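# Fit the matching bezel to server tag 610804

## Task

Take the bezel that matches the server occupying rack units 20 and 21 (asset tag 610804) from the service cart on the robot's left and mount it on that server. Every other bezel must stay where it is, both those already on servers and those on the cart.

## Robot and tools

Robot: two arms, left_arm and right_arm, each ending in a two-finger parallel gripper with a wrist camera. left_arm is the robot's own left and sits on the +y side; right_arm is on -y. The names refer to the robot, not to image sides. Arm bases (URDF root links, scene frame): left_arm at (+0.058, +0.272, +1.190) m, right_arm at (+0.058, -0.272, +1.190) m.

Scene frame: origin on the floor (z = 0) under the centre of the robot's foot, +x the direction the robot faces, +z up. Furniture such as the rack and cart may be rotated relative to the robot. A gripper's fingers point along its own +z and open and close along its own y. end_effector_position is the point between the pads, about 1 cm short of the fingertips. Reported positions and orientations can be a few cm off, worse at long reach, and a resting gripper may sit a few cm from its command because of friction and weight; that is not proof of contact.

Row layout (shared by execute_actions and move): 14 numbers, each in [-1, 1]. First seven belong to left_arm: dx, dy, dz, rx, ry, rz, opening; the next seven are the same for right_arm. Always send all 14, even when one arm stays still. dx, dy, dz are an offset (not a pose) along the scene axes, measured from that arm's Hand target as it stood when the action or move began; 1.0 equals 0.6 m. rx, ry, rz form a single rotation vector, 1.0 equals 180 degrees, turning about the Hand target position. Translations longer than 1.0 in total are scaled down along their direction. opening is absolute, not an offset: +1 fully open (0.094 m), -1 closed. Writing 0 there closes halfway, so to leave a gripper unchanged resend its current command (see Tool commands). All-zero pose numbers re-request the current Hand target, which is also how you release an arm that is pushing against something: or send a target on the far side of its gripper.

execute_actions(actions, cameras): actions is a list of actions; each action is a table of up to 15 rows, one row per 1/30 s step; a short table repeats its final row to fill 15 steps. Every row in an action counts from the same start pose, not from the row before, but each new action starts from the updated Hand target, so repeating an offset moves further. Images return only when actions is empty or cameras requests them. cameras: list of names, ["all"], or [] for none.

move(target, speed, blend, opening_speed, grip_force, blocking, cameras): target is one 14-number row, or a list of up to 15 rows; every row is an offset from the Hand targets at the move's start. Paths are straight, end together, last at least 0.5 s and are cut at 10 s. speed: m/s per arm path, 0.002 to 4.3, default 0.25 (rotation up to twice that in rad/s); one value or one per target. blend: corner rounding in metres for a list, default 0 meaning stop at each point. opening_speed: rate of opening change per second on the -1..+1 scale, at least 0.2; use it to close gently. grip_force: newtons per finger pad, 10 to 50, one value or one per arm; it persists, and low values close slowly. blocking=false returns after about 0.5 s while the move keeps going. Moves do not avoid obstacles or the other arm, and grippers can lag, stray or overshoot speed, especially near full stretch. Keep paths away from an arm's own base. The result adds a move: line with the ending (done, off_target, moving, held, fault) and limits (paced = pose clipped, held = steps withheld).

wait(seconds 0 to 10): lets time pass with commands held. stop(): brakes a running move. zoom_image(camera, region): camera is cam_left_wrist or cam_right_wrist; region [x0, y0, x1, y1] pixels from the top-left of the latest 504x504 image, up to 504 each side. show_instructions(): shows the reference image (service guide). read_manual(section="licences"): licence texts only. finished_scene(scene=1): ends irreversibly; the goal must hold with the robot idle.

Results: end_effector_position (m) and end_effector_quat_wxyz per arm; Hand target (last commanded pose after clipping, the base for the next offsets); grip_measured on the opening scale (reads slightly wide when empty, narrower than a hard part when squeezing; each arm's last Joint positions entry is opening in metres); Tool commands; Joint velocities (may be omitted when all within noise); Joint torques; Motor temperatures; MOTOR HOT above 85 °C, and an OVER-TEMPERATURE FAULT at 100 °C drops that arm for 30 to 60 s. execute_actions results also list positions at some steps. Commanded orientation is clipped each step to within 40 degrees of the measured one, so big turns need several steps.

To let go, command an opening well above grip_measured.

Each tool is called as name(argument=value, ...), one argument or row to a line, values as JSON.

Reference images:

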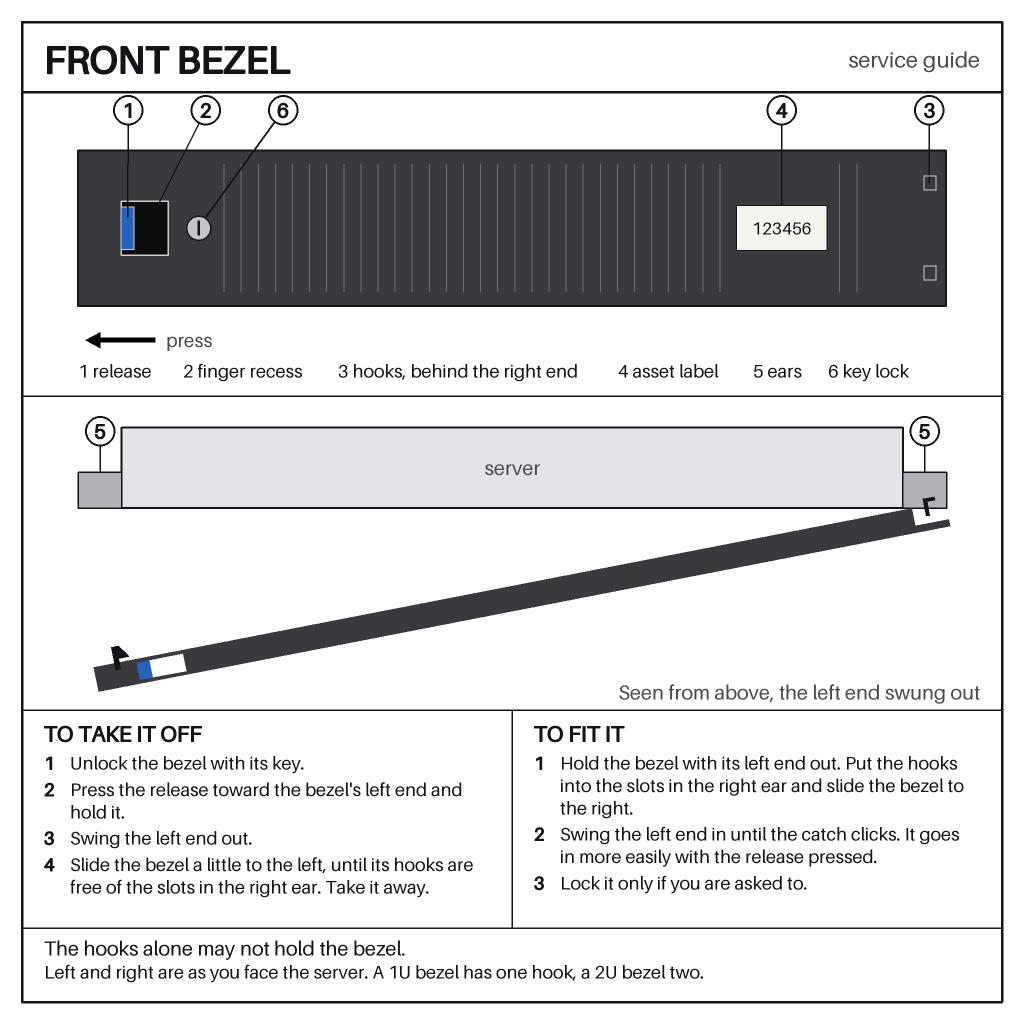

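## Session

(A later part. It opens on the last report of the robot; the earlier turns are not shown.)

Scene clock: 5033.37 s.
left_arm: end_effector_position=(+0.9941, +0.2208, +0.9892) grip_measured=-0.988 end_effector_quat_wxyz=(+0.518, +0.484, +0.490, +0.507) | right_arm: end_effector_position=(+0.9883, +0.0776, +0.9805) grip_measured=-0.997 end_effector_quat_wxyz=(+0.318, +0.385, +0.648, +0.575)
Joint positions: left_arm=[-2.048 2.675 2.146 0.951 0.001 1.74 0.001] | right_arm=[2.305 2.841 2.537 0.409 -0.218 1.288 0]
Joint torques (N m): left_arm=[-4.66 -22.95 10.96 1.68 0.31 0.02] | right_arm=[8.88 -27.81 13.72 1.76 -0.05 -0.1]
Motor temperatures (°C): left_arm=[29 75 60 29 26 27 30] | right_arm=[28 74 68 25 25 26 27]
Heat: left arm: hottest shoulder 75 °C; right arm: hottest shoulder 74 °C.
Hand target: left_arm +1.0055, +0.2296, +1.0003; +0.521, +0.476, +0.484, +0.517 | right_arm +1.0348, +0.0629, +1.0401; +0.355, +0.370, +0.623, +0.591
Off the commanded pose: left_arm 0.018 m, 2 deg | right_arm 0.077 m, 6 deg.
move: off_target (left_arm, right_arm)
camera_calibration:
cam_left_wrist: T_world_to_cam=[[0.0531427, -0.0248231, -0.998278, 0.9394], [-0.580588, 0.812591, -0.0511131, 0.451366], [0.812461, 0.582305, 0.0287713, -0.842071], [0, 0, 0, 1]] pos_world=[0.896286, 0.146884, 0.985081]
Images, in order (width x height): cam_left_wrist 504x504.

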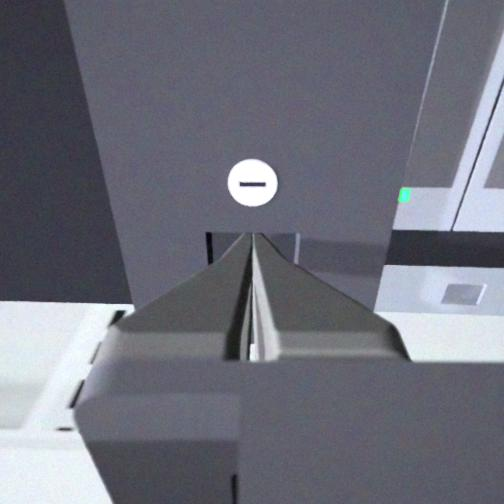

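move(
  target=[0.005,0.04,0.0,0,0,0,-1,0,0,0,0,0,0,-1],
  speed=0.03,
  cameras=["cam_left_wrist"],
)

Scene clock: 5036.60 s.
left_arm: end_effector_position=(+0.9941, +0.2242, +0.9883) grip_measured=-0.988 end_effector_quat_wxyz=(+0.524, +0.491, +0.482, +0.502) | right_arm: end_effector_position=(+0.9883, +0.0776, +0.9805) grip_measured=-0.997 end_effector_quat_wxyz=(+0.318, +0.385, +0.648, +0.575)
Joint positions: left_arm=[-2.039 2.675 2.146 0.95 0.035 1.74 0.001] | right_arm=[2.305 2.841 2.537 0.409 -0.218 1.288 0]
Joint torques (N m): left_arm=[-3.08 -23.53 10.7 1.57 0.01 -0.13] | right_arm=[9.29 -27.99 13.79 1.7 -0.04 -0.15]
Motor temperatures (°C): left_arm=[29 74 59 29 26 27 30] | right_arm=[28 74 69 25 25 26 27]
Heat: left arm: hottest shoulder 74 °C; right arm: hottest shoulder 74 °C.
Hand target: left_arm +1.0085, +0.2536, +1.0003; +0.521, +0.476, +0.484, +0.517 | right_arm +1.0348, +0.0629, +1.0401; +0.355, +0.370, +0.623, +0.591
Off the commanded pose: left_arm 0.035 m, 2 deg | right_arm 0.077 m, 6 deg.
move: off_target (left_arm, right_arm)
camera_calibration:
cam_left_wrist: T_world_to_cam=[[0.0560383, -0.0209755, -0.998208, 0.934814], [-0.560349, 0.826816, -0.0488314, 0.423016], [0.826359, 0.562081, 0.0345798, -0.85892], [0, 0, 0, 1]] pos_world=[0.894427, 0.152634, 0.983497]
Images, in order (width x height): cam_left_wrist 504x504.

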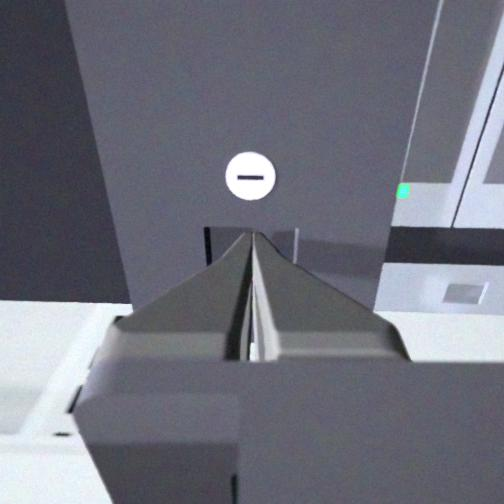

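move(
  target=[0.01,0.04,0.0,0,0,0,-1,0,0,0,0,0,0,-1],
  speed=0.03,
  cameras=["cam_left_wrist"],
)

Scene clock: 5040.60 s.
left_arm: end_effector_position=(+0.9940, +0.2254, +0.9859) grip_measured=-0.988 end_effector_quat_wxyz=(+0.531, +0.498, +0.477, +0.493) | right_arm: end_effector_position=(+0.9883, +0.0776, +0.9805) grip_measured=-0.997 end_effector_quat_wxyz=(+0.318, +0.385, +0.648, +0.575)
Joint positions: left_arm=[-2.03 2.675 2.146 0.941 0.07 1.731 0.001] | right_arm=[2.305 2.841 2.537 0.409 -0.218 1.288 0]
Joint torques (N m): left_arm=[-1.55 -24.06 11.33 1.31 -0.32 -0.22] | right_arm=[9 -28.4 13.89 1.83 -0.06 -0.14]
Motor temperatures (°C): left_arm=[29 73 59 29 26 27 30] | right_arm=[28 74 69 25 25 26 27]
Heat: left arm: hottest shoulder 73 °C; right arm: hottest shoulder 74 °C.
Hand target: left_arm +1.0145, +0.2773, +1.0005; +0.522, +0.476, +0.483, +0.517 | right_arm +1.0348, +0.0629, +1.0401; +0.355, +0.370, +0.623, +0.591
Off the commanded pose: left_arm 0.058 m, 4 deg | right_arm 0.077 m, 6 deg.
move: off_target (left_arm, right_arm)
camera_calibration:
cam_left_wrist: T_world_to_cam=[[0.051619, -0.0272254, -0.998296, 0.938316], [-0.536572, 0.842329, -0.0507165, 0.396592], [0.842275, 0.538275, 0.0288718, -0.864216], [0, 0, 0, 1]] pos_world=[0.892272, 0.156671, 0.981782]
Images, in order (width x height): cam_left_wrist 504x504.

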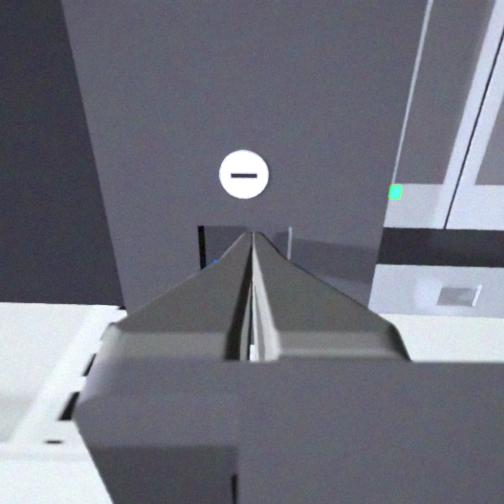

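move(
  target=[0.03,0.03,0.01,0,0,0,-1,0,0,0,0,0,0,-1],
  speed=0.03,
  cameras=["cam_left_wrist"],
)

move(
  target=[0.03,0.02,0.01,0,0,0,-1,0,0,0,0,0,0,-1],
  speed=0.03,
  cameras=["cam_left_wrist"],
)

Scene clock: 5045.73 s.
left_arm: end_effector_position=(+0.9987, +0.2298, +0.9822) grip_measured=-0.988 end_effector_quat_wxyz=(+0.532, +0.506, +0.478, +0.482) | right_arm: end_effector_position=(+0.9883, +0.0776, +0.9805) grip_measured=-0.997 end_effector_quat_wxyz=(+0.318, +0.385, +0.648, +0.575)
Joint positions: left_arm=[-2.021 2.677 2.165 0.902 0.093 1.724 0.001] | right_arm=[2.305 2.841 2.537 0.409 -0.218 1.288 0]
Joint torques (N m): left_arm=[-0.73 -24.35 13.83 1.26 -0.55 -0.18] | right_arm=[8.94 -28.16 13.87 1.81 -0.07 -0.05]
Motor temperatures (°C): left_arm=[29 73 58 29 26 27 30] | right_arm=[28 74 69 25 25 26 27]
Heat: left arm: hottest shoulder 73 °C; right arm: hottest shoulder 74 °C.
Hand target: left_arm +1.0324, +0.2956, +1.0063; +0.521, +0.476, +0.484, +0.517 | right_arm +1.0348, +0.0629, +1.0401; +0.355, +0.370, +0.623, +0.591
Off the commanded pose: left_arm 0.078 m, 5 deg | right_arm 0.077 m, 6 deg.
move: off_target (left_arm, right_arm)
camera_calibration:
cam_left_wrist: T_world_to_cam=[[0.0302843, -0.0308992, -0.999064, 0.957429], [-0.521497, 0.852211, -0.0421653, 0.369455], [0.852716, 0.522285, 0.00969476, -0.858342], [0, 0, 0, 1]] pos_world=[0.895597, 0.163029, 0.980432]
Images, in order (width x height): cam_left_wrist 504x504.

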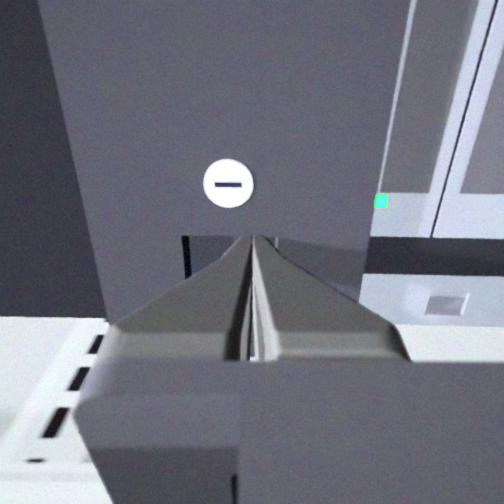

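Scene clock: 5047.03 s.
left_arm: end_effector_position=(+1.0019, +0.2309, +0.9810) grip_measured=-0.988 end_effector_quat_wxyz=(+0.534, +0.511, +0.477, +0.476) | right_arm: end_effector_position=(+0.9883, +0.0776, +0.9805) grip_measured=-0.997 end_effector_quat_wxyz=(+0.318, +0.385, +0.648, +0.575)
Joint positions: left_arm=[-2.016 2.681 2.181 0.88 0.111 1.721 0.001] | right_arm=[2.305 2.841 2.537 0.409 -0.218 1.288 0]
Joint torques (N m): left_arm=[-0.21 -24.7 15.75 0.75 -0.78 -0.2] | right_arm=[8.76 -28.45 13.72 1.7 -0.04 -0.09]
Motor temperatures (°C): left_arm=[29 73 59 29 26 27 30] | right_arm=[28 74 69 25 25 26 27]
Heat: left arm: hottest shoulder 73 °C; right arm: hottest shoulder 74 °C.
Hand target: left_arm +1.0504, +0.3075, +1.0123; +0.522, +0.476, +0.484, +0.517 | right_arm +1.0348, +0.0629, +1.0401; +0.355, +0.370, +0.623, +0.591
Off the commanded pose: left_arm 0.096 m, 6 deg | right_arm 0.077 m, 6 deg.
move: off_target (left_arm, right_arm)
camera_calibration:
cam_left_wrist: T_world_to_cam=[[0.0220824, -0.032184, -0.999238, 0.964771], [-0.509052, 0.859854, -0.0389443, 0.352778], [0.860452, 0.509524, 0.00260432, -0.859593], [0, 0, 0, 1]] pos_world=[0.897917, 0.165696, 0.980013]
Images, in order (width x height): cam_left_wrist 504x504.

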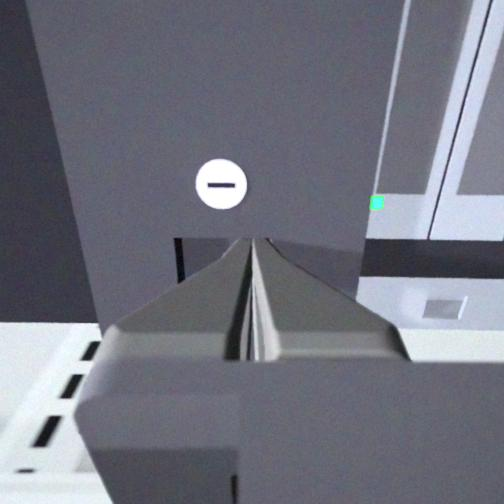

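zoom_image(
  camera="cam_left_wrist",
  region=[0, 200, 504, 400],
)

Scaled by 1.000.

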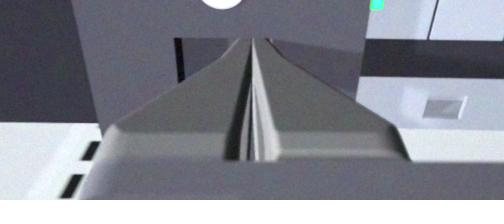

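move(
  target=[0.03,0.0,0.02,0,0,0,-1,0,0,0,0,0,0,-1],
  speed=0.03,
  cameras=["all"],
)

Scene clock: 5056.93 s.
left_arm: end_effector_position=(+1.0023, +0.2308, +0.9799) grip_measured=-0.988 end_effector_quat_wxyz=(+0.532, +0.513, +0.478, +0.474) | right_arm: end_effector_position=(+0.9883, +0.0776, +0.9805) grip_measured=-0.997 end_effector_quat_wxyz=(+0.318, +0.385, +0.648, +0.575)
Joint positions: left_arm=[-2.016 2.681 2.183 0.872 0.111 1.721 0.001] | right_arm=[2.305 2.841 2.537 0.409 -0.218 1.288 0]
Joint torques (N m): left_arm=[-0.32 -25.82 17.05 -0.13 -0.9 -0.19] | right_arm=[8.76 -28.34 13.89 1.92 -0.06 -0.11]
Motor temperatures (°C): left_arm=[29 72 61 29 26 27 30] | right_arm=[28 74 70 25 25 26 27]
Heat: left arm: hottest shoulder 72 °C; right arm: hottest shoulder 74 °C.
Hand target: left_arm +1.0684, +0.3075, +1.0242; +0.521, +0.476, +0.484, +0.517 | right_arm +1.0348, +0.0629, +1.0401; +0.355, +0.370, +0.623, +0.591
Off the commanded pose: left_arm 0.111 m, 7 deg | right_arm 0.077 m, 6 deg.
move: off_target (left_arm, right_arm)
camera_calibration:
cam_left_wrist: T_world_to_cam=[[0.0164124, -0.0322688, -0.999344, 0.969563], [-0.508465, 0.860324, -0.0361305, 0.349555], [0.860926, 0.508725, -0.00228761, -0.85535], [0, 0, 0, 1]] pos_world=[0.898217, 0.165694, 0.979601]
cam_right_wrist: T_world_to_cam=[[-0.141893, -0.0350553, -0.989261, 1.11418], [-0.907663, 0.40338, 0.115895, 0.755511], [0.394986, 0.914361, -0.0890553, -0.245994], [0, 0, 0, 1]] pos_world=[0.941009, -0.0407732, 0.992752]

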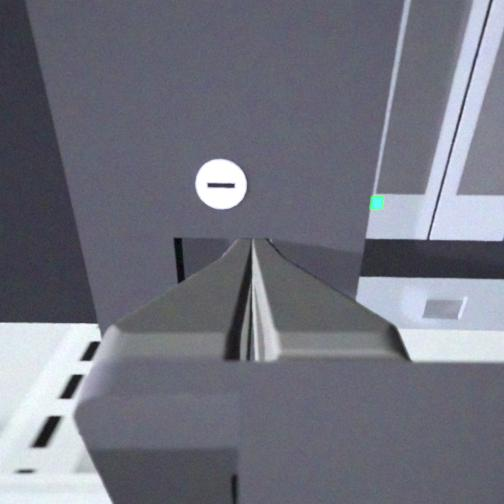

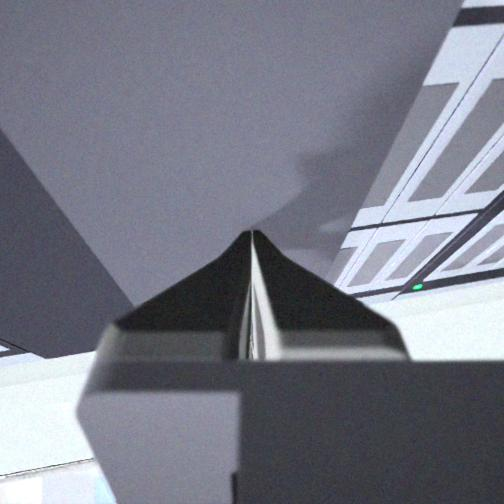

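move(
  target=[0.05,0.0,0.02,0,0,0,-1,0,0,0,0,0,0,-1],
  speed=0.03,
  cameras=["cam_left_wrist"],
)

Scene clock: 5067.77 s.
left_arm: end_effector_position=(+1.0032, +0.2308, +0.9808) grip_measured=-0.988 end_effector_quat_wxyz=(+0.532, +0.514, +0.479, +0.473) | right_arm: end_effector_position=(+0.9883, +0.0776, +0.9805) grip_measured=-0.997 end_effector_quat_wxyz=(+0.318, +0.385, +0.648, +0.575)
Joint positions: left_arm=[-2.016 2.679 2.184 0.867 0.112 1.721 0.001] | right_arm=[2.305 2.841 2.537 0.409 -0.218 1.288 0]
Joint torques (N m): left_arm=[-0.5 -26.93 19.44 -1.48 -1.05 -0.18] | right_arm=[9.17 -28.04 13.83 1.61 -0.05 -0.11]
Motor temperatures (°C): left_arm=[29 71 66 29 27 27 30] | right_arm=[28 74 70 25 25 26 27]
Heat: left arm: hottest shoulder 71 °C; right arm: hottest shoulder 74 °C.
Hand target: left_arm +1.0985, +0.3075, +1.0365; +0.522, +0.476, +0.484, +0.517 | right_arm +1.0348, +0.0629, +1.0401; +0.355, +0.370, +0.623, +0.591
Off the commanded pose: left_arm 0.134 m, 7 deg | right_arm 0.077 m, 6 deg.
move: off_target (left_arm, right_arm)
camera_calibration:
cam_left_wrist: T_world_to_cam=[[0.0143167, -0.032333, -0.999375, 0.972572], [-0.507536, 0.860914, -0.0351241, 0.347998], [0.861512, 0.507722, -0.00408469, -0.854684], [0, 0, 0, 1]] pos_world=[0.899018, 0.165791, 0.980696]
Images, in order (width x height): cam_left_wrist 504x504.

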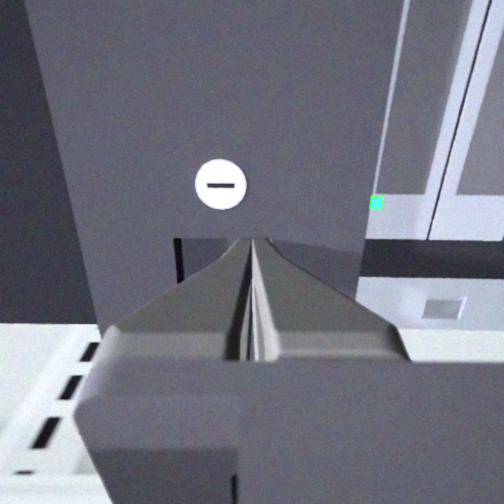

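move(
  target=[-0.045,0.0,-0.02,0,0,0,-1,-0.06,0,-0.02,0,0,0,-1],
  speed=0.05,
  cameras=["all"],
)

Scene clock: 5082.67 s.
left_arm: end_effector_position=(+1.0027, +0.2307, +0.9805) grip_measured=-0.988 end_effector_quat_wxyz=(+0.530, +0.517, +0.481, +0.470) | right_arm: end_effector_position=(+0.9831, +0.0748, +0.9822) grip_measured=-0.997 end_effector_quat_wxyz=(+0.329, +0.382, +0.640, +0.580)
Joint positions: left_arm=[-2.016 2.672 2.174 0.859 0.112 1.721 0.001] | right_arm=[2.305 2.824 2.483 0.477 -0.213 1.288 0]
Joint torques (N m): left_arm=[-0.38 -25.17 18.25 0.17 -0.93 -0.19] | right_arm=[9.23 -28.75 7.97 3.04 0 -0.08]
Motor temperatures (°C): left_arm=[29 72 71 29 27 27 29] | right_arm=[28 74 70 25 25 26 27]
Heat: left arm: hottest shoulder 72 °C; right arm: hottest shoulder 74 °C.
Hand target: left_arm +1.0715, +0.3074, +1.0244; +0.522, +0.476, +0.484, +0.517 | right_arm +0.9989, +0.0629, +1.0284; +0.355, +0.370, +0.622, +0.591
Off the commanded pose: left_arm 0.112 m, 7 deg | right_arm 0.050 m, 4 deg.
move: off_target (left_arm, right_arm)
camera_calibration:
cam_left_wrist: T_world_to_cam=[[0.00369579, -0.0325003, -0.999465, 0.983021], [-0.506281, 0.86185, -0.0298975, 0.34119], [0.862361, 0.506121, -0.0132691, -0.845832], [0, 0, 0, 1]] pos_world=[0.898517, 0.165987, 0.981472]
cam_right_wrist: T_world_to_cam=[[-0.115177, -0.0271231, -0.992975, 1.09176], [-0.905243, 0.414438, 0.0936809, 0.770308], [0.408985, 0.909673, -0.0722869, -0.271153], [0, 0, 0, 1]] pos_world=[0.933959, -0.0429719, 0.992325]

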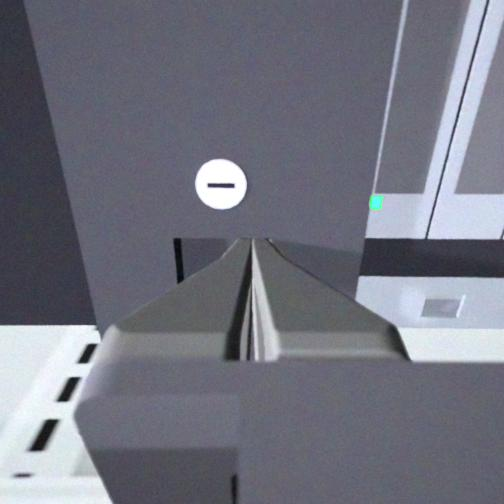

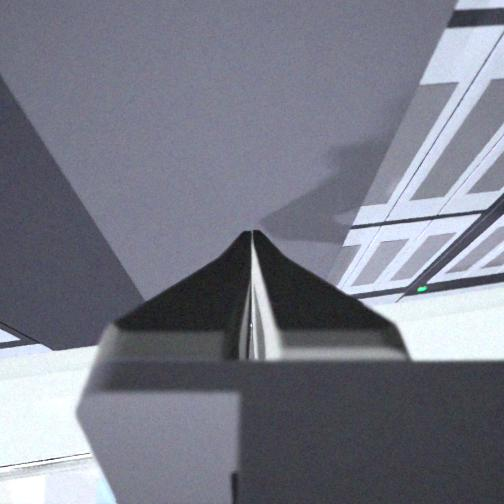

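move(
  target=[
    [0,0,0,0,0,0,-1,-0.06,-0.02,0,0,0,0,-1],
    [0,0,0,0,0,0,-1,-0.07,-0.3,-0.01,0,0,0.05,-1],
    [0,0,0,0,0,0,-1,-0.06,-0.51,-0.01,0,0,0.05,-1],
  ],
  speed=0.12,
  cameras=["all"],
)

Scene clock: 5092.67 s.
left_arm: end_effector_position=(+1.0027, +0.2307, +0.9805) grip_measured=-0.988 end_effector_quat_wxyz=(+0.530, +0.517, +0.481, +0.470) | right_arm: end_effector_position=(+0.9445, -0.2295, +0.9816) grip_measured=-0.997 end_effector_quat_wxyz=(+0.287, +0.332, +0.660, +0.610)
Joint positions: left_arm=[-2.016 2.672 2.174 0.859 0.112 1.721 0.001] | right_arm=[1.907 2.519 1.975 0.682 -0.755 1.324 0]
Joint torques (N m): left_arm=[-0.32 -25.05 18.29 0.17 -0.92 -0.19] | right_arm=[4.48 -27.22 7.5 2.15 -0.24 0.17]
Motor temperatures (°C): left_arm=[29 71 70 29 27 27 29] | right_arm=[28 71 67 25 25 26 27]
Heat: left arm: hottest shoulder 71 °C; right arm: hottest shoulder 71 °C.
Hand target: left_arm +1.0715, +0.3074, +1.0244; +0.522, +0.476, +0.484, +0.517 | right_arm +0.9628, -0.2431, +1.0223; +0.308, +0.320, +0.650, +0.617
Off the commanded pose: left_arm 0.112 m, 7 deg | right_arm 0.047 m, 3 deg.
move: off_target (left_arm, right_arm)
camera_calibration:
cam_left_wrist: T_world_to_cam=[[0.00369579, -0.0325003, -0.999465, 0.983021], [-0.506281, 0.86185, -0.0298975, 0.34119], [0.862361, 0.506121, -0.0132691, -0.845832], [0, 0, 0, 1]] pos_world=[0.898517, 0.165987, 0.981472]
cam_right_wrist: T_world_to_cam=[[-0.0963098, -0.0295909, -0.994911, 1.06195], [-0.957805, 0.274702, 0.0845475, 0.888087], [0.270803, 0.961074, -0.0547989, 0.146485], [0, 0, 0, 1]] pos_world=[0.913222, -0.353319, 0.989488]

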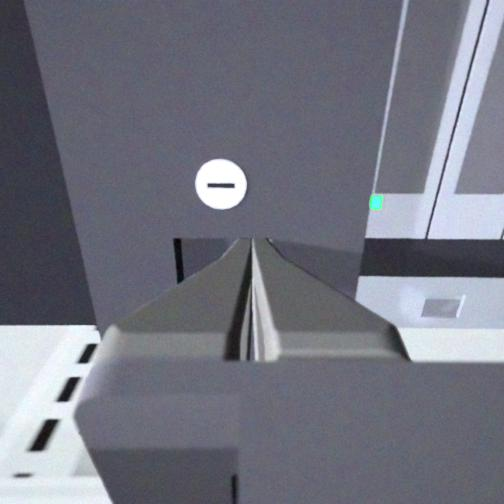

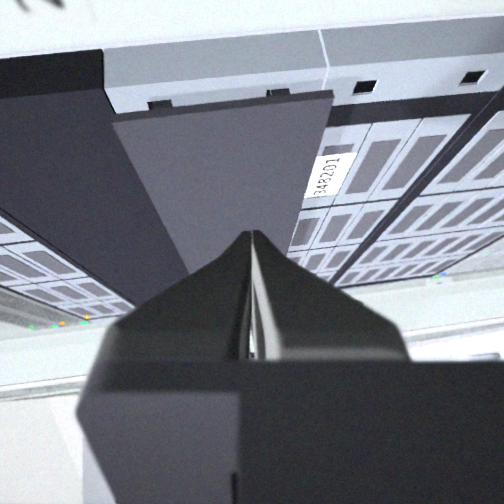

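zoom_image(
  camera="cam_right_wrist",
  region=[40, 20, 400, 200],
)

Scaled by 1.400.

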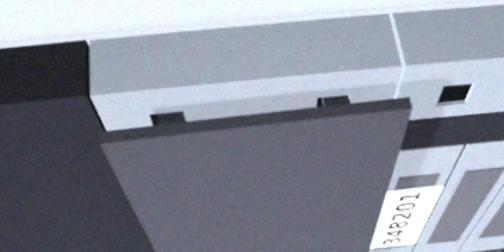

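move(
  target=[-0.06,-0.1,0,0,0,0,-1,0,0,0,0,0,0,-1],
  speed=0.04,
  cameras=["all"],
)

Scene clock: 5123.40 s.
left_arm: end_effector_position=(+1.0021, +0.2241, +0.9822) grip_measured=-0.988 end_effector_quat_wxyz=(+0.517, +0.502, +0.495, +0.485) | right_arm: end_effector_position=(+0.9445, -0.2295, +0.9816) grip_measured=-0.997 end_effector_quat_wxyz=(+0.287, +0.332, +0.660, +0.610)
Joint positions: left_arm=[-2.037 2.675 2.173 0.875 0.035 1.727 0.001] | right_arm=[1.907 2.519 1.975 0.682 -0.755 1.325 0]
Joint torques (N m): left_arm=[-4.25 -25.05 13.87 1.55 -0.5 0.08] | right_arm=[4.37 -27.16 7.43 2.15 -0.17 0.15]
Motor temperatures (°C): left_arm=[29 71 70 29 27 26 29] | right_arm=[28 63 59 25 25 26 27]
Heat: left arm: hottest shoulder 71 °C; right arm: hottest shoulder 63 °C.
Hand target: left_arm +1.0354, +0.2473, +1.0243; +0.522, +0.476, +0.483, +0.517 | right_arm +0.9628, -0.2431, +1.0223; +0.308, +0.320, +0.650, +0.617
Off the commanded pose: left_arm 0.059 m, 5 deg | right_arm 0.047 m, 3 deg.
move: off_target (left_arm, right_arm)
camera_calibration:
cam_left_wrist: T_world_to_cam=[[0.00725712, -0.0335109, -0.999412, 0.981093], [-0.555239, 0.831079, -0.0318984, 0.404535], [0.831659, 0.555144, -0.0125753, -0.822734], [0, 0, 0, 1]] pos_world=[0.901728, 0.153413, 0.983074]
cam_right_wrist: T_world_to_cam=[[-0.0965498, -0.0293146, -0.994896, 1.06225], [-0.957779, 0.274697, 0.0848539, 0.887759], [0.270808, 0.961084, -0.0545989, 0.146286], [0, 0, 0, 1]] pos_world=[0.913222, -0.353319, 0.989488]

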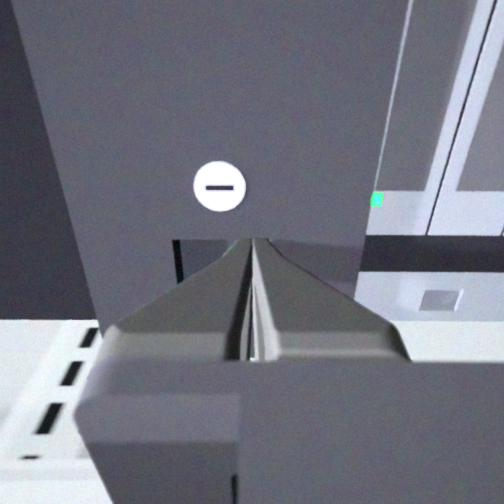

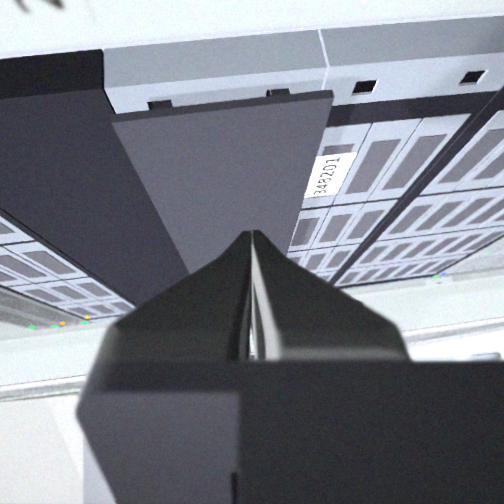

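move(
  target=[-0.01,-0.06,0,0,0,0,-1,0,0,0,0,0,0,-1],
  speed=0.04,
  cameras=["all"],
)

move(
  target=[0,-0.05,0,0,0,0,-1,0,0,0,0,0,0,-1],
  speed=0.04,
  cameras=["all"],
)

Scene clock: 5127.20 s.
left_arm: end_effector_position=(+1.0016, +0.2222, +0.9817) grip_measured=-0.988 end_effector_quat_wxyz=(+0.503, +0.496, +0.505, +0.497) | right_arm: end_effector_position=(+0.9445, -0.2295, +0.9816) grip_measured=-0.997 end_effector_quat_wxyz=(+0.287, +0.332, +0.660, +0.610)
Joint positions: left_arm=[-2.049 2.677 2.173 0.877 -0.017 1.742 0.001] | right_arm=[1.907 2.519 1.975 0.682 -0.755 1.325 0]
Joint torques (N m): left_arm=[-6.65 -24.23 13.63 1.94 0.05 0.11] | right_arm=[4.31 -27.4 7.43 2.02 -0.21 0.17]
Motor temperatures (°C): left_arm=[29 71 70 29 27 26 29] | right_arm=[28 63 59 25 25 26 27]
Heat: left arm: hottest shoulder 71 °C; right arm: hottest shoulder 63 °C.
Hand target: left_arm +1.0294, +0.2114, +1.0243; +0.521, +0.476, +0.484, +0.517 | right_arm +0.9628, -0.2431, +1.0223; +0.308, +0.320, +0.650, +0.617
Off the commanded pose: left_arm 0.052 m, 5 deg | right_arm 0.047 m, 3 deg.
move: off_target (left_arm, right_arm)
camera_calibration:
cam_left_wrist: T_world_to_cam=[[0.00137142, -0.0226438, -0.999743, 0.984322], [-0.589327, 0.807669, -0.0191018, 0.432617], [0.807894, 0.589201, -0.0122369, -0.805371], [0, 0, 0, 1]] pos_world=[0.904257, 0.147403, 0.982477]
cam_right_wrist: T_world_to_cam=[[-0.0965498, -0.0293146, -0.994896, 1.06225], [-0.957779, 0.274697, 0.0848539, 0.887759], [0.270808, 0.961084, -0.0545989, 0.146286], [0, 0, 0, 1]] pos_world=[0.913222, -0.353319, 0.989488]

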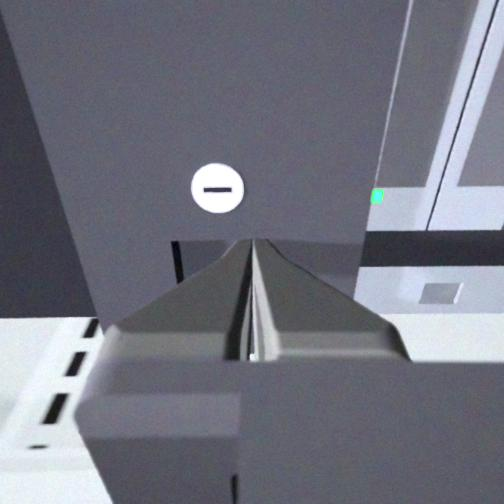

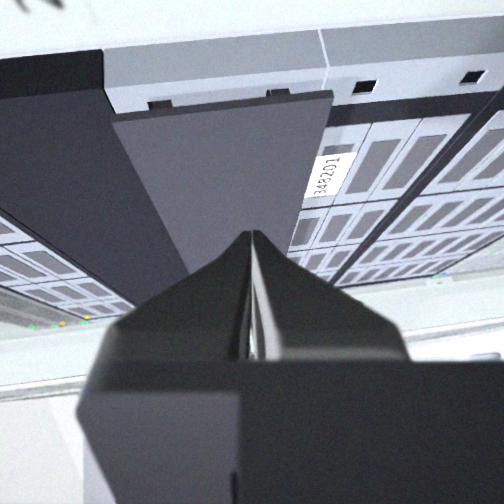

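Scene clock: 5128.27 s.
left_arm: end_effector_position=(+1.0012, +0.2209, +0.9813) grip_measured=-0.988 end_effector_quat_wxyz=(+0.491, +0.489, +0.511, +0.508) | right_arm: end_effector_position=(+0.9445, -0.2295, +0.9816) grip_measured=-0.997 end_effector_quat_wxyz=(+0.287, +0.332, +0.660, +0.610)
Joint positions: left_arm=[-2.058 2.683 2.18 0.884 -0.061 1.755 0.001] | right_arm=[1.907 2.519 1.975 0.682 -0.755 1.325 0]
Joint torques (N m): left_arm=[-8.82 -23.82 13.91 1.78 0.47 0.14] | right_arm=[3.84 -27.4 7.51 2.11 -0.16 0.15]
Motor temperatures (°C): left_arm=[29 71 70 29 27 26 29] | right_arm=[28 63 59 25 25 26 27]
Heat: left arm: hottest shoulder 71 °C; right arm: hottest shoulder 63 °C.
Hand target: left_arm +1.0294, +0.1815, +1.0241; +0.521, +0.476, +0.484, +0.517 | right_arm +0.9628, -0.2431, +1.0223; +0.308, +0.320, +0.650, +0.617
Off the commanded pose: left_arm 0.065 m, 5 deg | right_arm 0.047 m, 3 deg.
move: off_target (left_arm, right_arm)
camera_calibration:
cam_left_wrist: T_world_to_cam=[[0.00227595, -0.0131176, -0.999911, 0.981115], [-0.617816, 0.786235, -0.0117207, 0.459433], [0.78632, 0.617788, -0.00631484, -0.794821], [0, 0, 0, 1]] pos_world=[0.906595, 0.142678, 0.981394]
cam_right_wrist: T_world_to_cam=[[-0.0965498, -0.0293146, -0.994896, 1.06225], [-0.957779, 0.274697, 0.0848539, 0.887759], [0.270808, 0.961084, -0.0545989, 0.146286], [0, 0, 0, 1]] pos_world=[0.913222, -0.353319, 0.989488]

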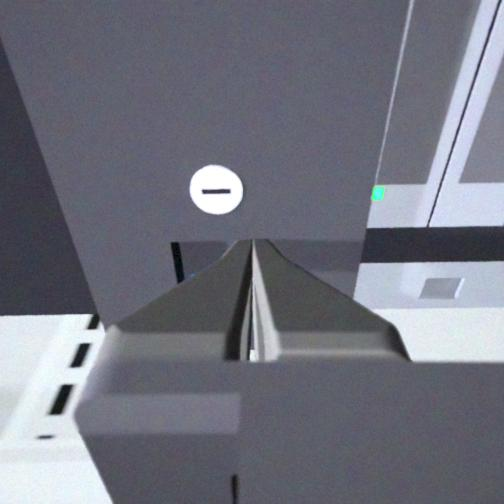

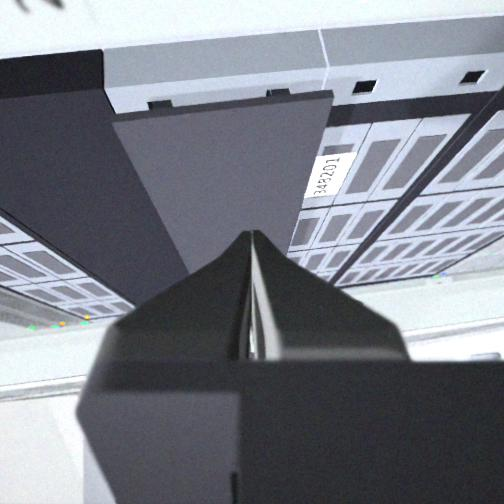

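move(
  target=[-0.03,-0.04,0,0,0,0,-1,0,0,0,0,0,0,-1],
  speed=0.04,
  cameras=["all"],
)

Scene clock: 5132.03 s.
left_arm: end_effector_position=(+1.0001, +0.2177, +0.9821) grip_measured=-0.988 end_effector_quat_wxyz=(+0.481, +0.486, +0.515, +0.518) | right_arm: end_effector_position=(+0.9445, -0.2295, +0.9816) grip_measured=-0.997 end_effector_quat_wxyz=(+0.287, +0.332, +0.660, +0.610)
Joint positions: left_arm=[-2.068 2.685 2.18 0.891 -0.096 1.772 0.001] | right_arm=[1.907 2.519 1.975 0.682 -0.755 1.325 0]
Joint torques (N m): left_arm=[-10.34 -24.35 10.29 2.85 0.84 0.07] | right_arm=[4.54 -27.34 7.56 2 -0.17 0.18]
Motor temperatures (°C): left_arm=[29 72 69 29 27 26 29] | right_arm=[28 63 58 25 25 26 27]
Heat: left arm: hottest shoulder 72 °C; right arm: hottest shoulder 63 °C.
Hand target: left_arm +1.0114, +0.1576, +1.0240; +0.521, +0.476, +0.484, +0.517 | right_arm +0.9628, -0.2431, +1.0223; +0.308, +0.320, +0.650, +0.617
Off the commanded pose: left_arm 0.074 m, 6 deg | right_arm 0.047 m, 3 deg.
move: off_target (left_arm, right_arm)
camera_calibration:
cam_left_wrist: T_world_to_cam=[[0.00202584, -0.0000657381, -0.999998, 0.979385], [-0.638589, 0.769547, -0.00134427, 0.475555], [0.769545, 0.638591, 0.001517, -0.787409], [0, 0, 0, 1]] pos_world=[0.907647, 0.136935, 0.981217]
cam_right_wrist: T_world_to_cam=[[-0.0965498, -0.0293146, -0.994896, 1.06225], [-0.957779, 0.274697, 0.0848539, 0.887759], [0.270808, 0.961084, -0.0545989, 0.146286], [0, 0, 0, 1]] pos_world=[0.913222, -0.353319, 0.989488]

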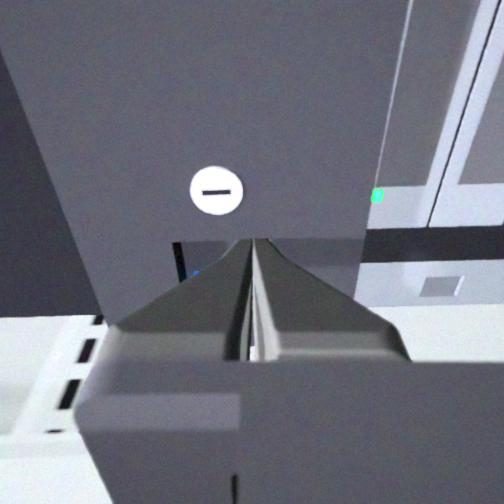

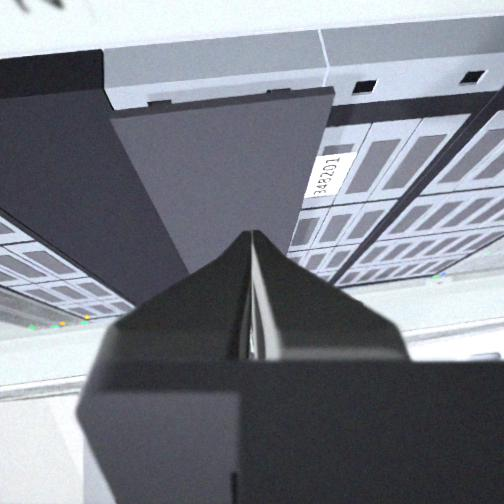

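Plate moved right a bit (slots more covered). Continue.

move(
  target=[0,-0.03,0,0,0,0,-1,0,0,0,0,0,0,-1],
  speed=0.04,
  cameras=["all"],
)

zoom_image(
  camera="cam_right_wrist",
  region=[40, 20, 400, 200],
)

Scene clock: 5134.50 s.
left_arm: end_effector_position=(+0.9995, +0.2166, +0.9826) grip_measured=-0.988 end_effector_quat_wxyz=(+0.475, +0.483, +0.517, +0.523) | right_arm: end_effector_position=(+0.9445, -0.2295, +0.9816) grip_measured=-0.997 end_effector_quat_wxyz=(+0.287, +0.332, +0.660, +0.610)
Joint positions: left_arm=[-2.073 2.686 2.18 0.896 -0.119 1.781 0.001] | right_arm=[1.907 2.519 1.975 0.682 -0.755 1.325 0]
Joint torques (N m): left_arm=[-11.58 -23.82 10.8 2.76 0.98 0.11] | right_arm=[4.37 -27.11 7.72 2.24 -0.2 0.24]
Motor temperatures (°C): left_arm=[29 71 68 29 27 26 29] | right_arm=[28 62 58 25 25 26 27]
Heat: left arm: hottest shoulder 71 °C; right arm: hottest shoulder 62 °C.
Hand target: left_arm +1.0114, +0.1394, +1.0241; +0.521, +0.476, +0.484, +0.517 | right_arm +0.9628, -0.2431, +1.0223; +0.308, +0.320, +0.650, +0.617
Off the commanded pose: left_arm 0.088 m, 7 deg | right_arm 0.047 m, 3 deg.
move: off_target (left_arm, right_arm)
camera_calibration:
cam_left_wrist: T_world_to_cam=[[0.0012103, 0.00677166, -0.999976, 0.979196], [-0.652285, 0.757961, 0.0043433, 0.486652], [0.757973, 0.652265, 0.00533442, -0.781377], [0, 0, 0, 1]] pos_world=[0.908513, 0.134171, 0.981228]
cam_right_wrist: T_world_to_cam=[[-0.0965498, -0.0293146, -0.994896, 1.06225], [-0.957779, 0.274697, 0.0848539, 0.887759], [0.270808, 0.961084, -0.0545989, 0.146286], [0, 0, 0, 1]] pos_world=[0.913222, -0.353319, 0.989488]

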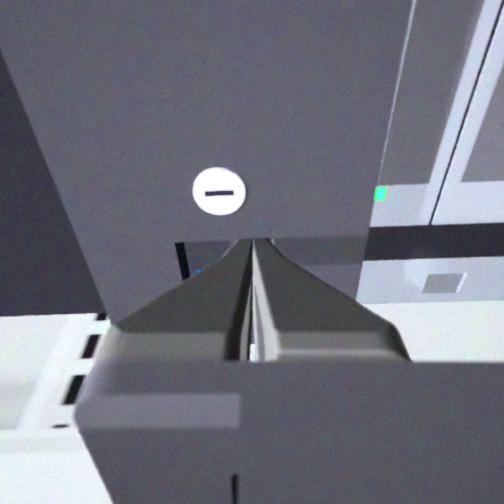

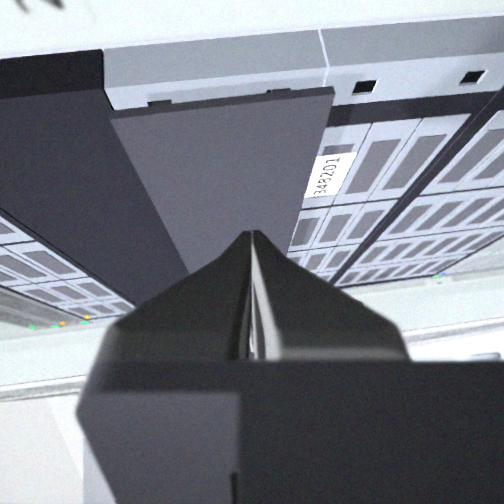

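Scaled by 1.400.

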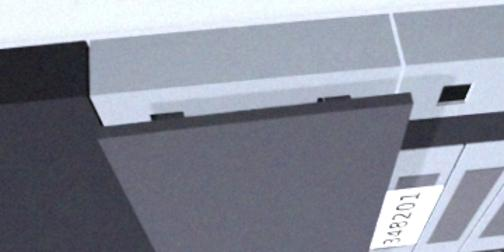

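move(
  target=[
    [0.03,0.08,0,0,0,0,-1,0,0,0,0,0,0,-1],
    [0.08,0.08,0.01,0,0,0,-1,0,0,0,0,0,0,-1],
  ],
  speed=0.04,
  cameras=["all"],
)

Scene clock: 5153.67 s.
left_arm: end_effector_position=(+1.0029, +0.2182, +0.9824) grip_measured=-0.988 end_effector_quat_wxyz=(+0.489, +0.489, +0.505, +0.516) | right_arm: end_effector_position=(+0.9445, -0.2295, +0.9816) grip_measured=-0.997 end_effector_quat_wxyz=(+0.287, +0.332, +0.660, +0.610)
Joint positions: left_arm=[-2.062 2.696 2.2 0.891 -0.065 1.774 0.001] | right_arm=[1.907 2.519 1.975 0.682 -0.755 1.325 0]
Joint torques (N m): left_arm=[-8.12 -24.29 17.88 -0.53 0.96 -0.1] | right_arm=[4.54 -27.28 7.64 1.99 -0.19 0.16]
Motor temperatures (°C): left_arm=[30 70 64 29 28 26 29] | right_arm=[28 62 56 25 25 26 27]
Heat: left arm: hottest shoulder 70 °C; right arm: hottest shoulder 62 °C.
Hand target: left_arm +1.0595, +0.1874, +1.0304; +0.521, +0.476, +0.484, +0.517 | right_arm +0.9628, -0.2431, +1.0223; +0.308, +0.320, +0.650, +0.617
Off the commanded pose: left_arm 0.080 m, 5 deg | right_arm 0.047 m, 3 deg.
move: off_target (left_arm, right_arm)
camera_calibration:
cam_left_wrist: T_world_to_cam=[[0.0154893, 0.00412015, -0.999872, 0.965176], [-0.620627, 0.78408, -0.00638338, 0.460702], [0.783953, 0.620646, 0.0147019, -0.813337], [0, 0, 0, 1]] pos_world=[0.908592, 0.13959, 0.979951]
cam_right_wrist: T_world_to_cam=[[-0.0965498, -0.0293146, -0.994896, 1.06225], [-0.957779, 0.274697, 0.0848539, 0.887759], [0.270808, 0.961084, -0.0545989, 0.146286], [0, 0, 0, 1]] pos_world=[0.913222, -0.353319, 0.989488]

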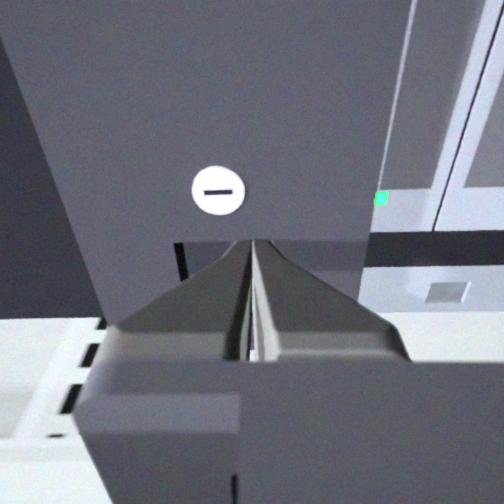

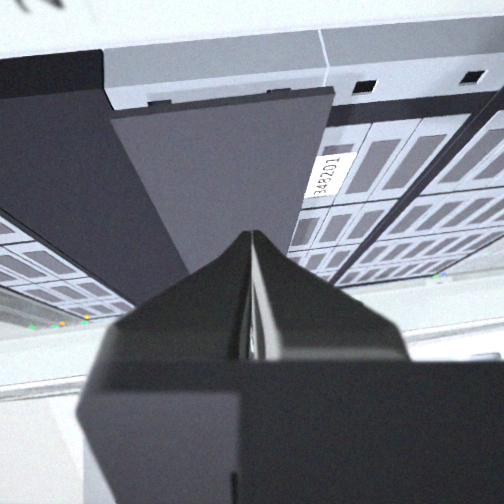

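move(
  target=[
    [0,0,0,0,0,0,-1,-0.03,0.1,0.01,0,0,0,-1],
    [0,0,0,0,0,0,-1,-0.0,0.4,0.02,0,0,-0.04,-1],
    [0,0,0,0,0,0,-1,0.1,0.4,0.02,0,0,-0.04,-1],
  ],
  speed=[0.12,0.12,0.05],
  cameras=["cam_right_wrist"],
)

Scene clock: 5161.40 s.
left_arm: end_effector_position=(+1.0029, +0.2182, +0.9824) grip_measured=-0.988 end_effector_quat_wxyz=(+0.490, +0.489, +0.505, +0.516) | right_arm: end_effector_position=(+0.9914, +0.0055, +1.0130) grip_measured=-0.997 end_effector_quat_wxyz=(+0.319, +0.364, +0.640, +0.596)
Joint positions: left_arm=[-2.062 2.696 2.2 0.891 -0.065 1.773 0.001] | right_arm=[2.223 2.671 2.283 0.539 -0.345 1.302 0]
Joint torques (N m): left_arm=[-8 -24.29 17.89 -0.5 0.95 -0.09] | right_arm=[8.18 -24.23 14.79 0.83 0.69 -0.11]
Motor temperatures (°C): left_arm=[30 72 69 29 28 26 29] | right_arm=[28 62 56 25 25 26 27]
Heat: left arm: hottest shoulder 72 °C; right arm: hottest shoulder 62 °C.
Hand target: left_arm +1.0595, +0.1874, +1.0304; +0.522, +0.476, +0.484, +0.517 | right_arm +1.0228, -0.0031, +1.0344; +0.346, +0.360, +0.628, +0.596
Off the commanded pose: left_arm 0.080 m, 5 deg | right_arm 0.039 m, 3 deg.
move: off_target (left_arm, right_arm)
camera_calibration:
cam_right_wrist: T_world_to_cam=[[-0.0943831, -0.0165155, -0.995399, 1.10323], [-0.924981, 0.371161, 0.0815478, 0.835801], [0.368106, 0.928422, -0.0503079, -0.191074], [0, 0, 0, 1]] pos_world=[0.947561, -0.114599, 1.02038]
Images, in order (width x height): cam_right_wrist 504x504.

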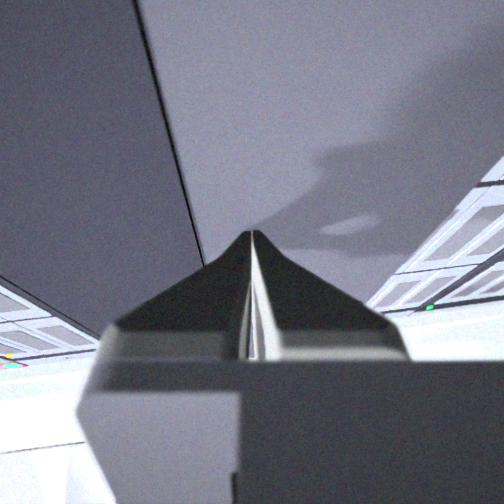

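move(
  target=[
    [-0.07,0.02,-0.01,0,0,0,-1,0,0,0,0,0,0,-1],
    [-0.12,0.03,-0.015,0,0,0,-1,0,0,0,0,0,0,-1],
  ],
  speed=0.05,
  cameras=["all"],
)

Scene clock: 5165.10 s.
left_arm: end_effector_position=(+0.9797, +0.2094, +0.9902) grip_measured=-0.988 end_effector_quat_wxyz=(+0.505, +0.492, +0.493, +0.510) | right_arm: end_effector_position=(+0.9914, +0.0056, +1.0131) grip_measured=-0.997 end_effector_quat_wxyz=(+0.319, +0.364, +0.640, +0.596)
Joint positions: left_arm=[-2.067 2.636 2.058 0.983 -0.031 1.768 0.001] | right_arm=[2.223 2.671 2.283 0.539 -0.346 1.302 0]
Joint torques (N m): left_arm=[-6.12 -25.23 6.93 2.56 0.32 -0.13] | right_arm=[8.53 -23.71 14.71 0.84 0.67 -0.12]
Motor temperatures (°C): left_arm=[30 72 69 29 28 26 29] | right_arm=[28 64 57 25 25 26 27]
Heat: left arm: hottest shoulder 72 °C; right arm: hottest shoulder 64 °C.
Hand target: left_arm +0.9875, +0.2056, +1.0214; +0.521, +0.476, +0.484, +0.517 | right_arm +1.0228, -0.0031, +1.0344; +0.346, +0.361, +0.628, +0.596
Off the commanded pose: left_arm 0.032 m, 3 deg | right_arm 0.039 m, 3 deg.
move: off_target (left_arm, right_arm)
camera_calibration:
cam_left_wrist: T_world_to_cam=[[0.0324591, -0.00323979, -0.999468, 0.957834], [-0.591102, 0.806302, -0.0218105, 0.434962], [0.805944, 0.591495, 0.0242568, -0.814752], [0, 0, 0, 1]] pos_world=[0.882661, 0.134314, 0.986574]
cam_right_wrist: T_world_to_cam=[[-0.0942016, -0.0164297, -0.995418, 1.10318], [-0.925245, 0.370524, 0.0814452, 0.83604], [0.367488, 0.928678, -0.0501055, -0.190753], [0, 0, 0, 1]] pos_world=[0.947563, -0.114499, 1.02048]

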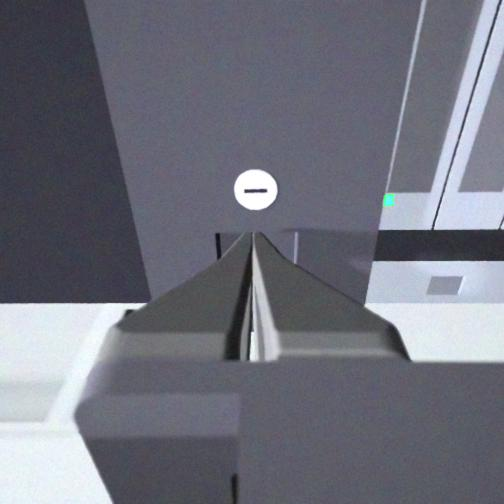

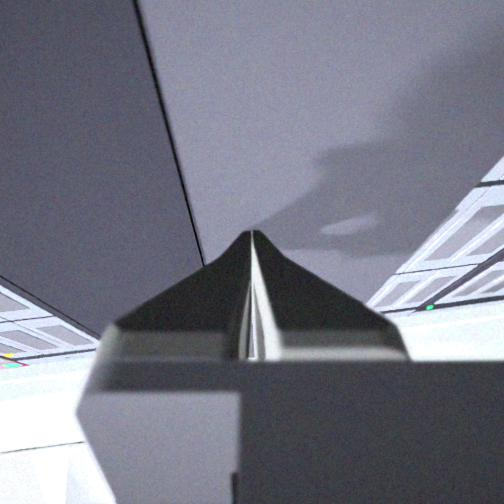

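move(
  target=[
    [-0.07,-0.02,0.0,0,0,0,-1,0,0,0,0,0,0,-1],
    [-0.1,-0.08,0.0,0,0,0,-1,0,0,0,0,0,0,-1],
  ],
  speed=0.08,
  cameras=["cam_left_wrist"],
)

Scene clock: 5172.40 s.
left_arm: end_effector_position=(+0.9201, +0.1519, +0.9968) grip_measured=-0.988 end_effector_quat_wxyz=(+0.516, +0.489, +0.493, +0.502) | right_arm: end_effector_position=(+0.9914, +0.0056, +1.0131) grip_measured=-0.997 end_effector_quat_wxyz=(+0.319, +0.364, +0.640, +0.596)
Joint positions: left_arm=[-2.145 2.567 1.818 1.159 -0.086 1.777 0.001] | right_arm=[2.223 2.671 2.283 0.539 -0.346 1.302 0]
Joint torques (N m): left_arm=[-5.77 -23.59 5.65 2.59 0.06 0.12] | right_arm=[8 -23.88 14.72 0.98 0.65 -0.1]
Motor temperatures (°C): left_arm=[30 74 66 29 27 26 29] | right_arm=[28 66 58 25 26 26 27]
Heat: left arm: hottest shoulder 74 °C; right arm: hottest shoulder 66 °C.
Hand target: left_arm +0.9275, +0.1574, +1.0216; +0.522, +0.476, +0.483, +0.517 | right_arm +1.0228, -0.0031, +1.0344; +0.346, +0.361, +0.628, +0.596
Off the commanded pose: left_arm 0.026 m, 3 deg | right_arm 0.039 m, 3 deg.
move: off_target (left_arm, right_arm)
camera_calibration:
cam_left_wrist: T_world_to_cam=[[0.0394149, -0.0258411, -0.998889, 0.962577], [-0.577823, 0.814982, -0.0438837, 0.454655], [0.81521, 0.578911, 0.0171908, -0.732474], [0, 0, 0, 1]] pos_world=[0.82189, 0.0783755, 0.994052]
Images, in order (width x height): cam_left_wrist 504x504.

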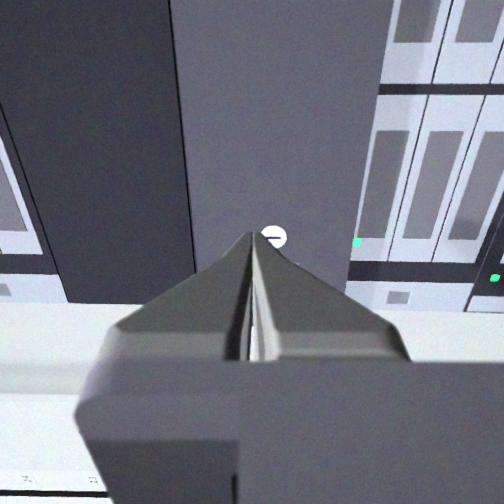

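move(
  target=[0.02,0.06,0.1,0,0,0,-1,0,0,0,0,0,0,-1],
  speed=0.08,
  cameras=["cam_left_wrist"],
)

zoom_image(
  camera="cam_left_wrist",
  region=[130, 150, 470, 350],
)

Scene clock: 5175.83 s.
left_arm: end_effector_position=(+0.9352, +0.1876, +1.0695) grip_measured=-0.988 end_effector_quat_wxyz=(+0.519, +0.480, +0.485, +0.515) | right_arm: end_effector_position=(+0.9914, +0.0056, +1.0131) grip_measured=-0.997 end_effector_quat_wxyz=(+0.319, +0.364, +0.640, +0.596)
Joint positions: left_arm=[-2.117 2.41 1.719 1.134 -0.063 1.778 0.001] | right_arm=[2.223 2.671 2.283 0.539 -0.346 1.302 0]
Joint torques (N m): left_arm=[-5.13 -23.36 5.86 1.66 0.33 -0.06] | right_arm=[8.12 -24.35 14.71 0.94 0.66 -0.1]
Motor temperatures (°C): left_arm=[30 73 64 29 27 26 29] | right_arm=[28 67 58 25 26 26 27]
Heat: left arm: hottest shoulder 73 °C; right arm: hottest shoulder 67 °C.
Hand target: left_arm +0.9395, +0.1935, +1.0813; +0.521, +0.476, +0.484, +0.517 | right_arm +1.0228, -0.0031, +1.0344; +0.346, +0.361, +0.628, +0.596
Off the commanded pose: left_arm 0.014 m, 1 deg | right_arm 0.039 m, 3 deg.
move: off_target (left_arm, right_arm)
camera_calibration:
cam_left_wrist: T_world_to_cam=[[0.0724889, -0.0165721, -0.997232, 1.00113], [-0.584907, 0.809167, -0.0559638, 0.458131], [0.807855, 0.587345, 0.0489625, -0.795298], [0, 0, 0, 1]] pos_world=[0.837878, 0.113, 1.06293]
Images, in order (width x height): cam_left_wrist 504x504.

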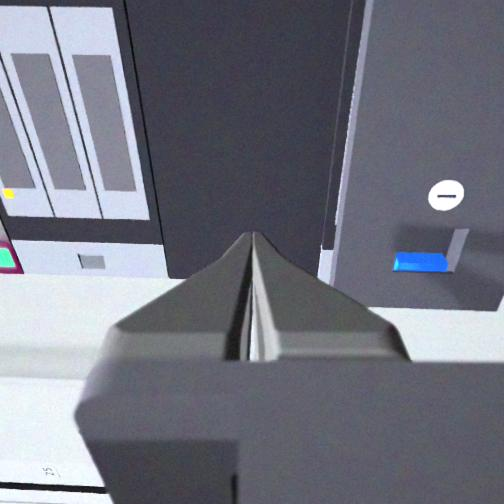

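Scaled by 1.482.

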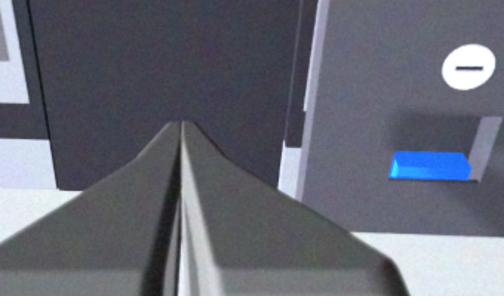

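zoom_image(
  camera="cam_left_wrist",
  region=[290, 0, 504, 150],
)

zoom_image(
  camera="cam_left_wrist",
  region=[290, 180, 504, 330],
)

Scaled by 2.355.

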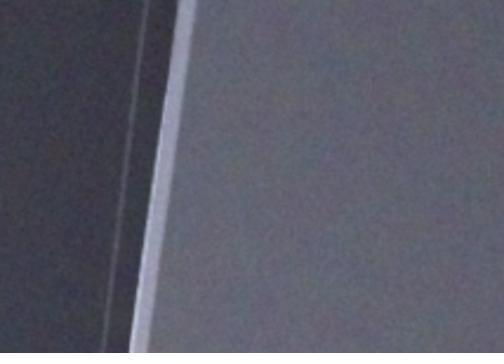

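Scaled by 2.355.

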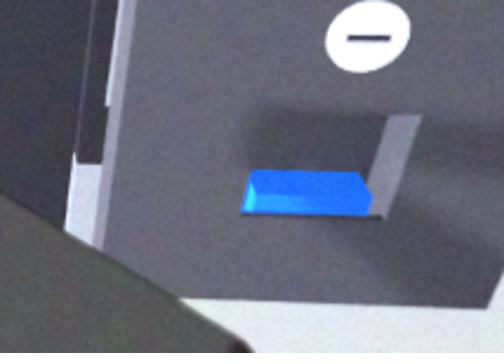

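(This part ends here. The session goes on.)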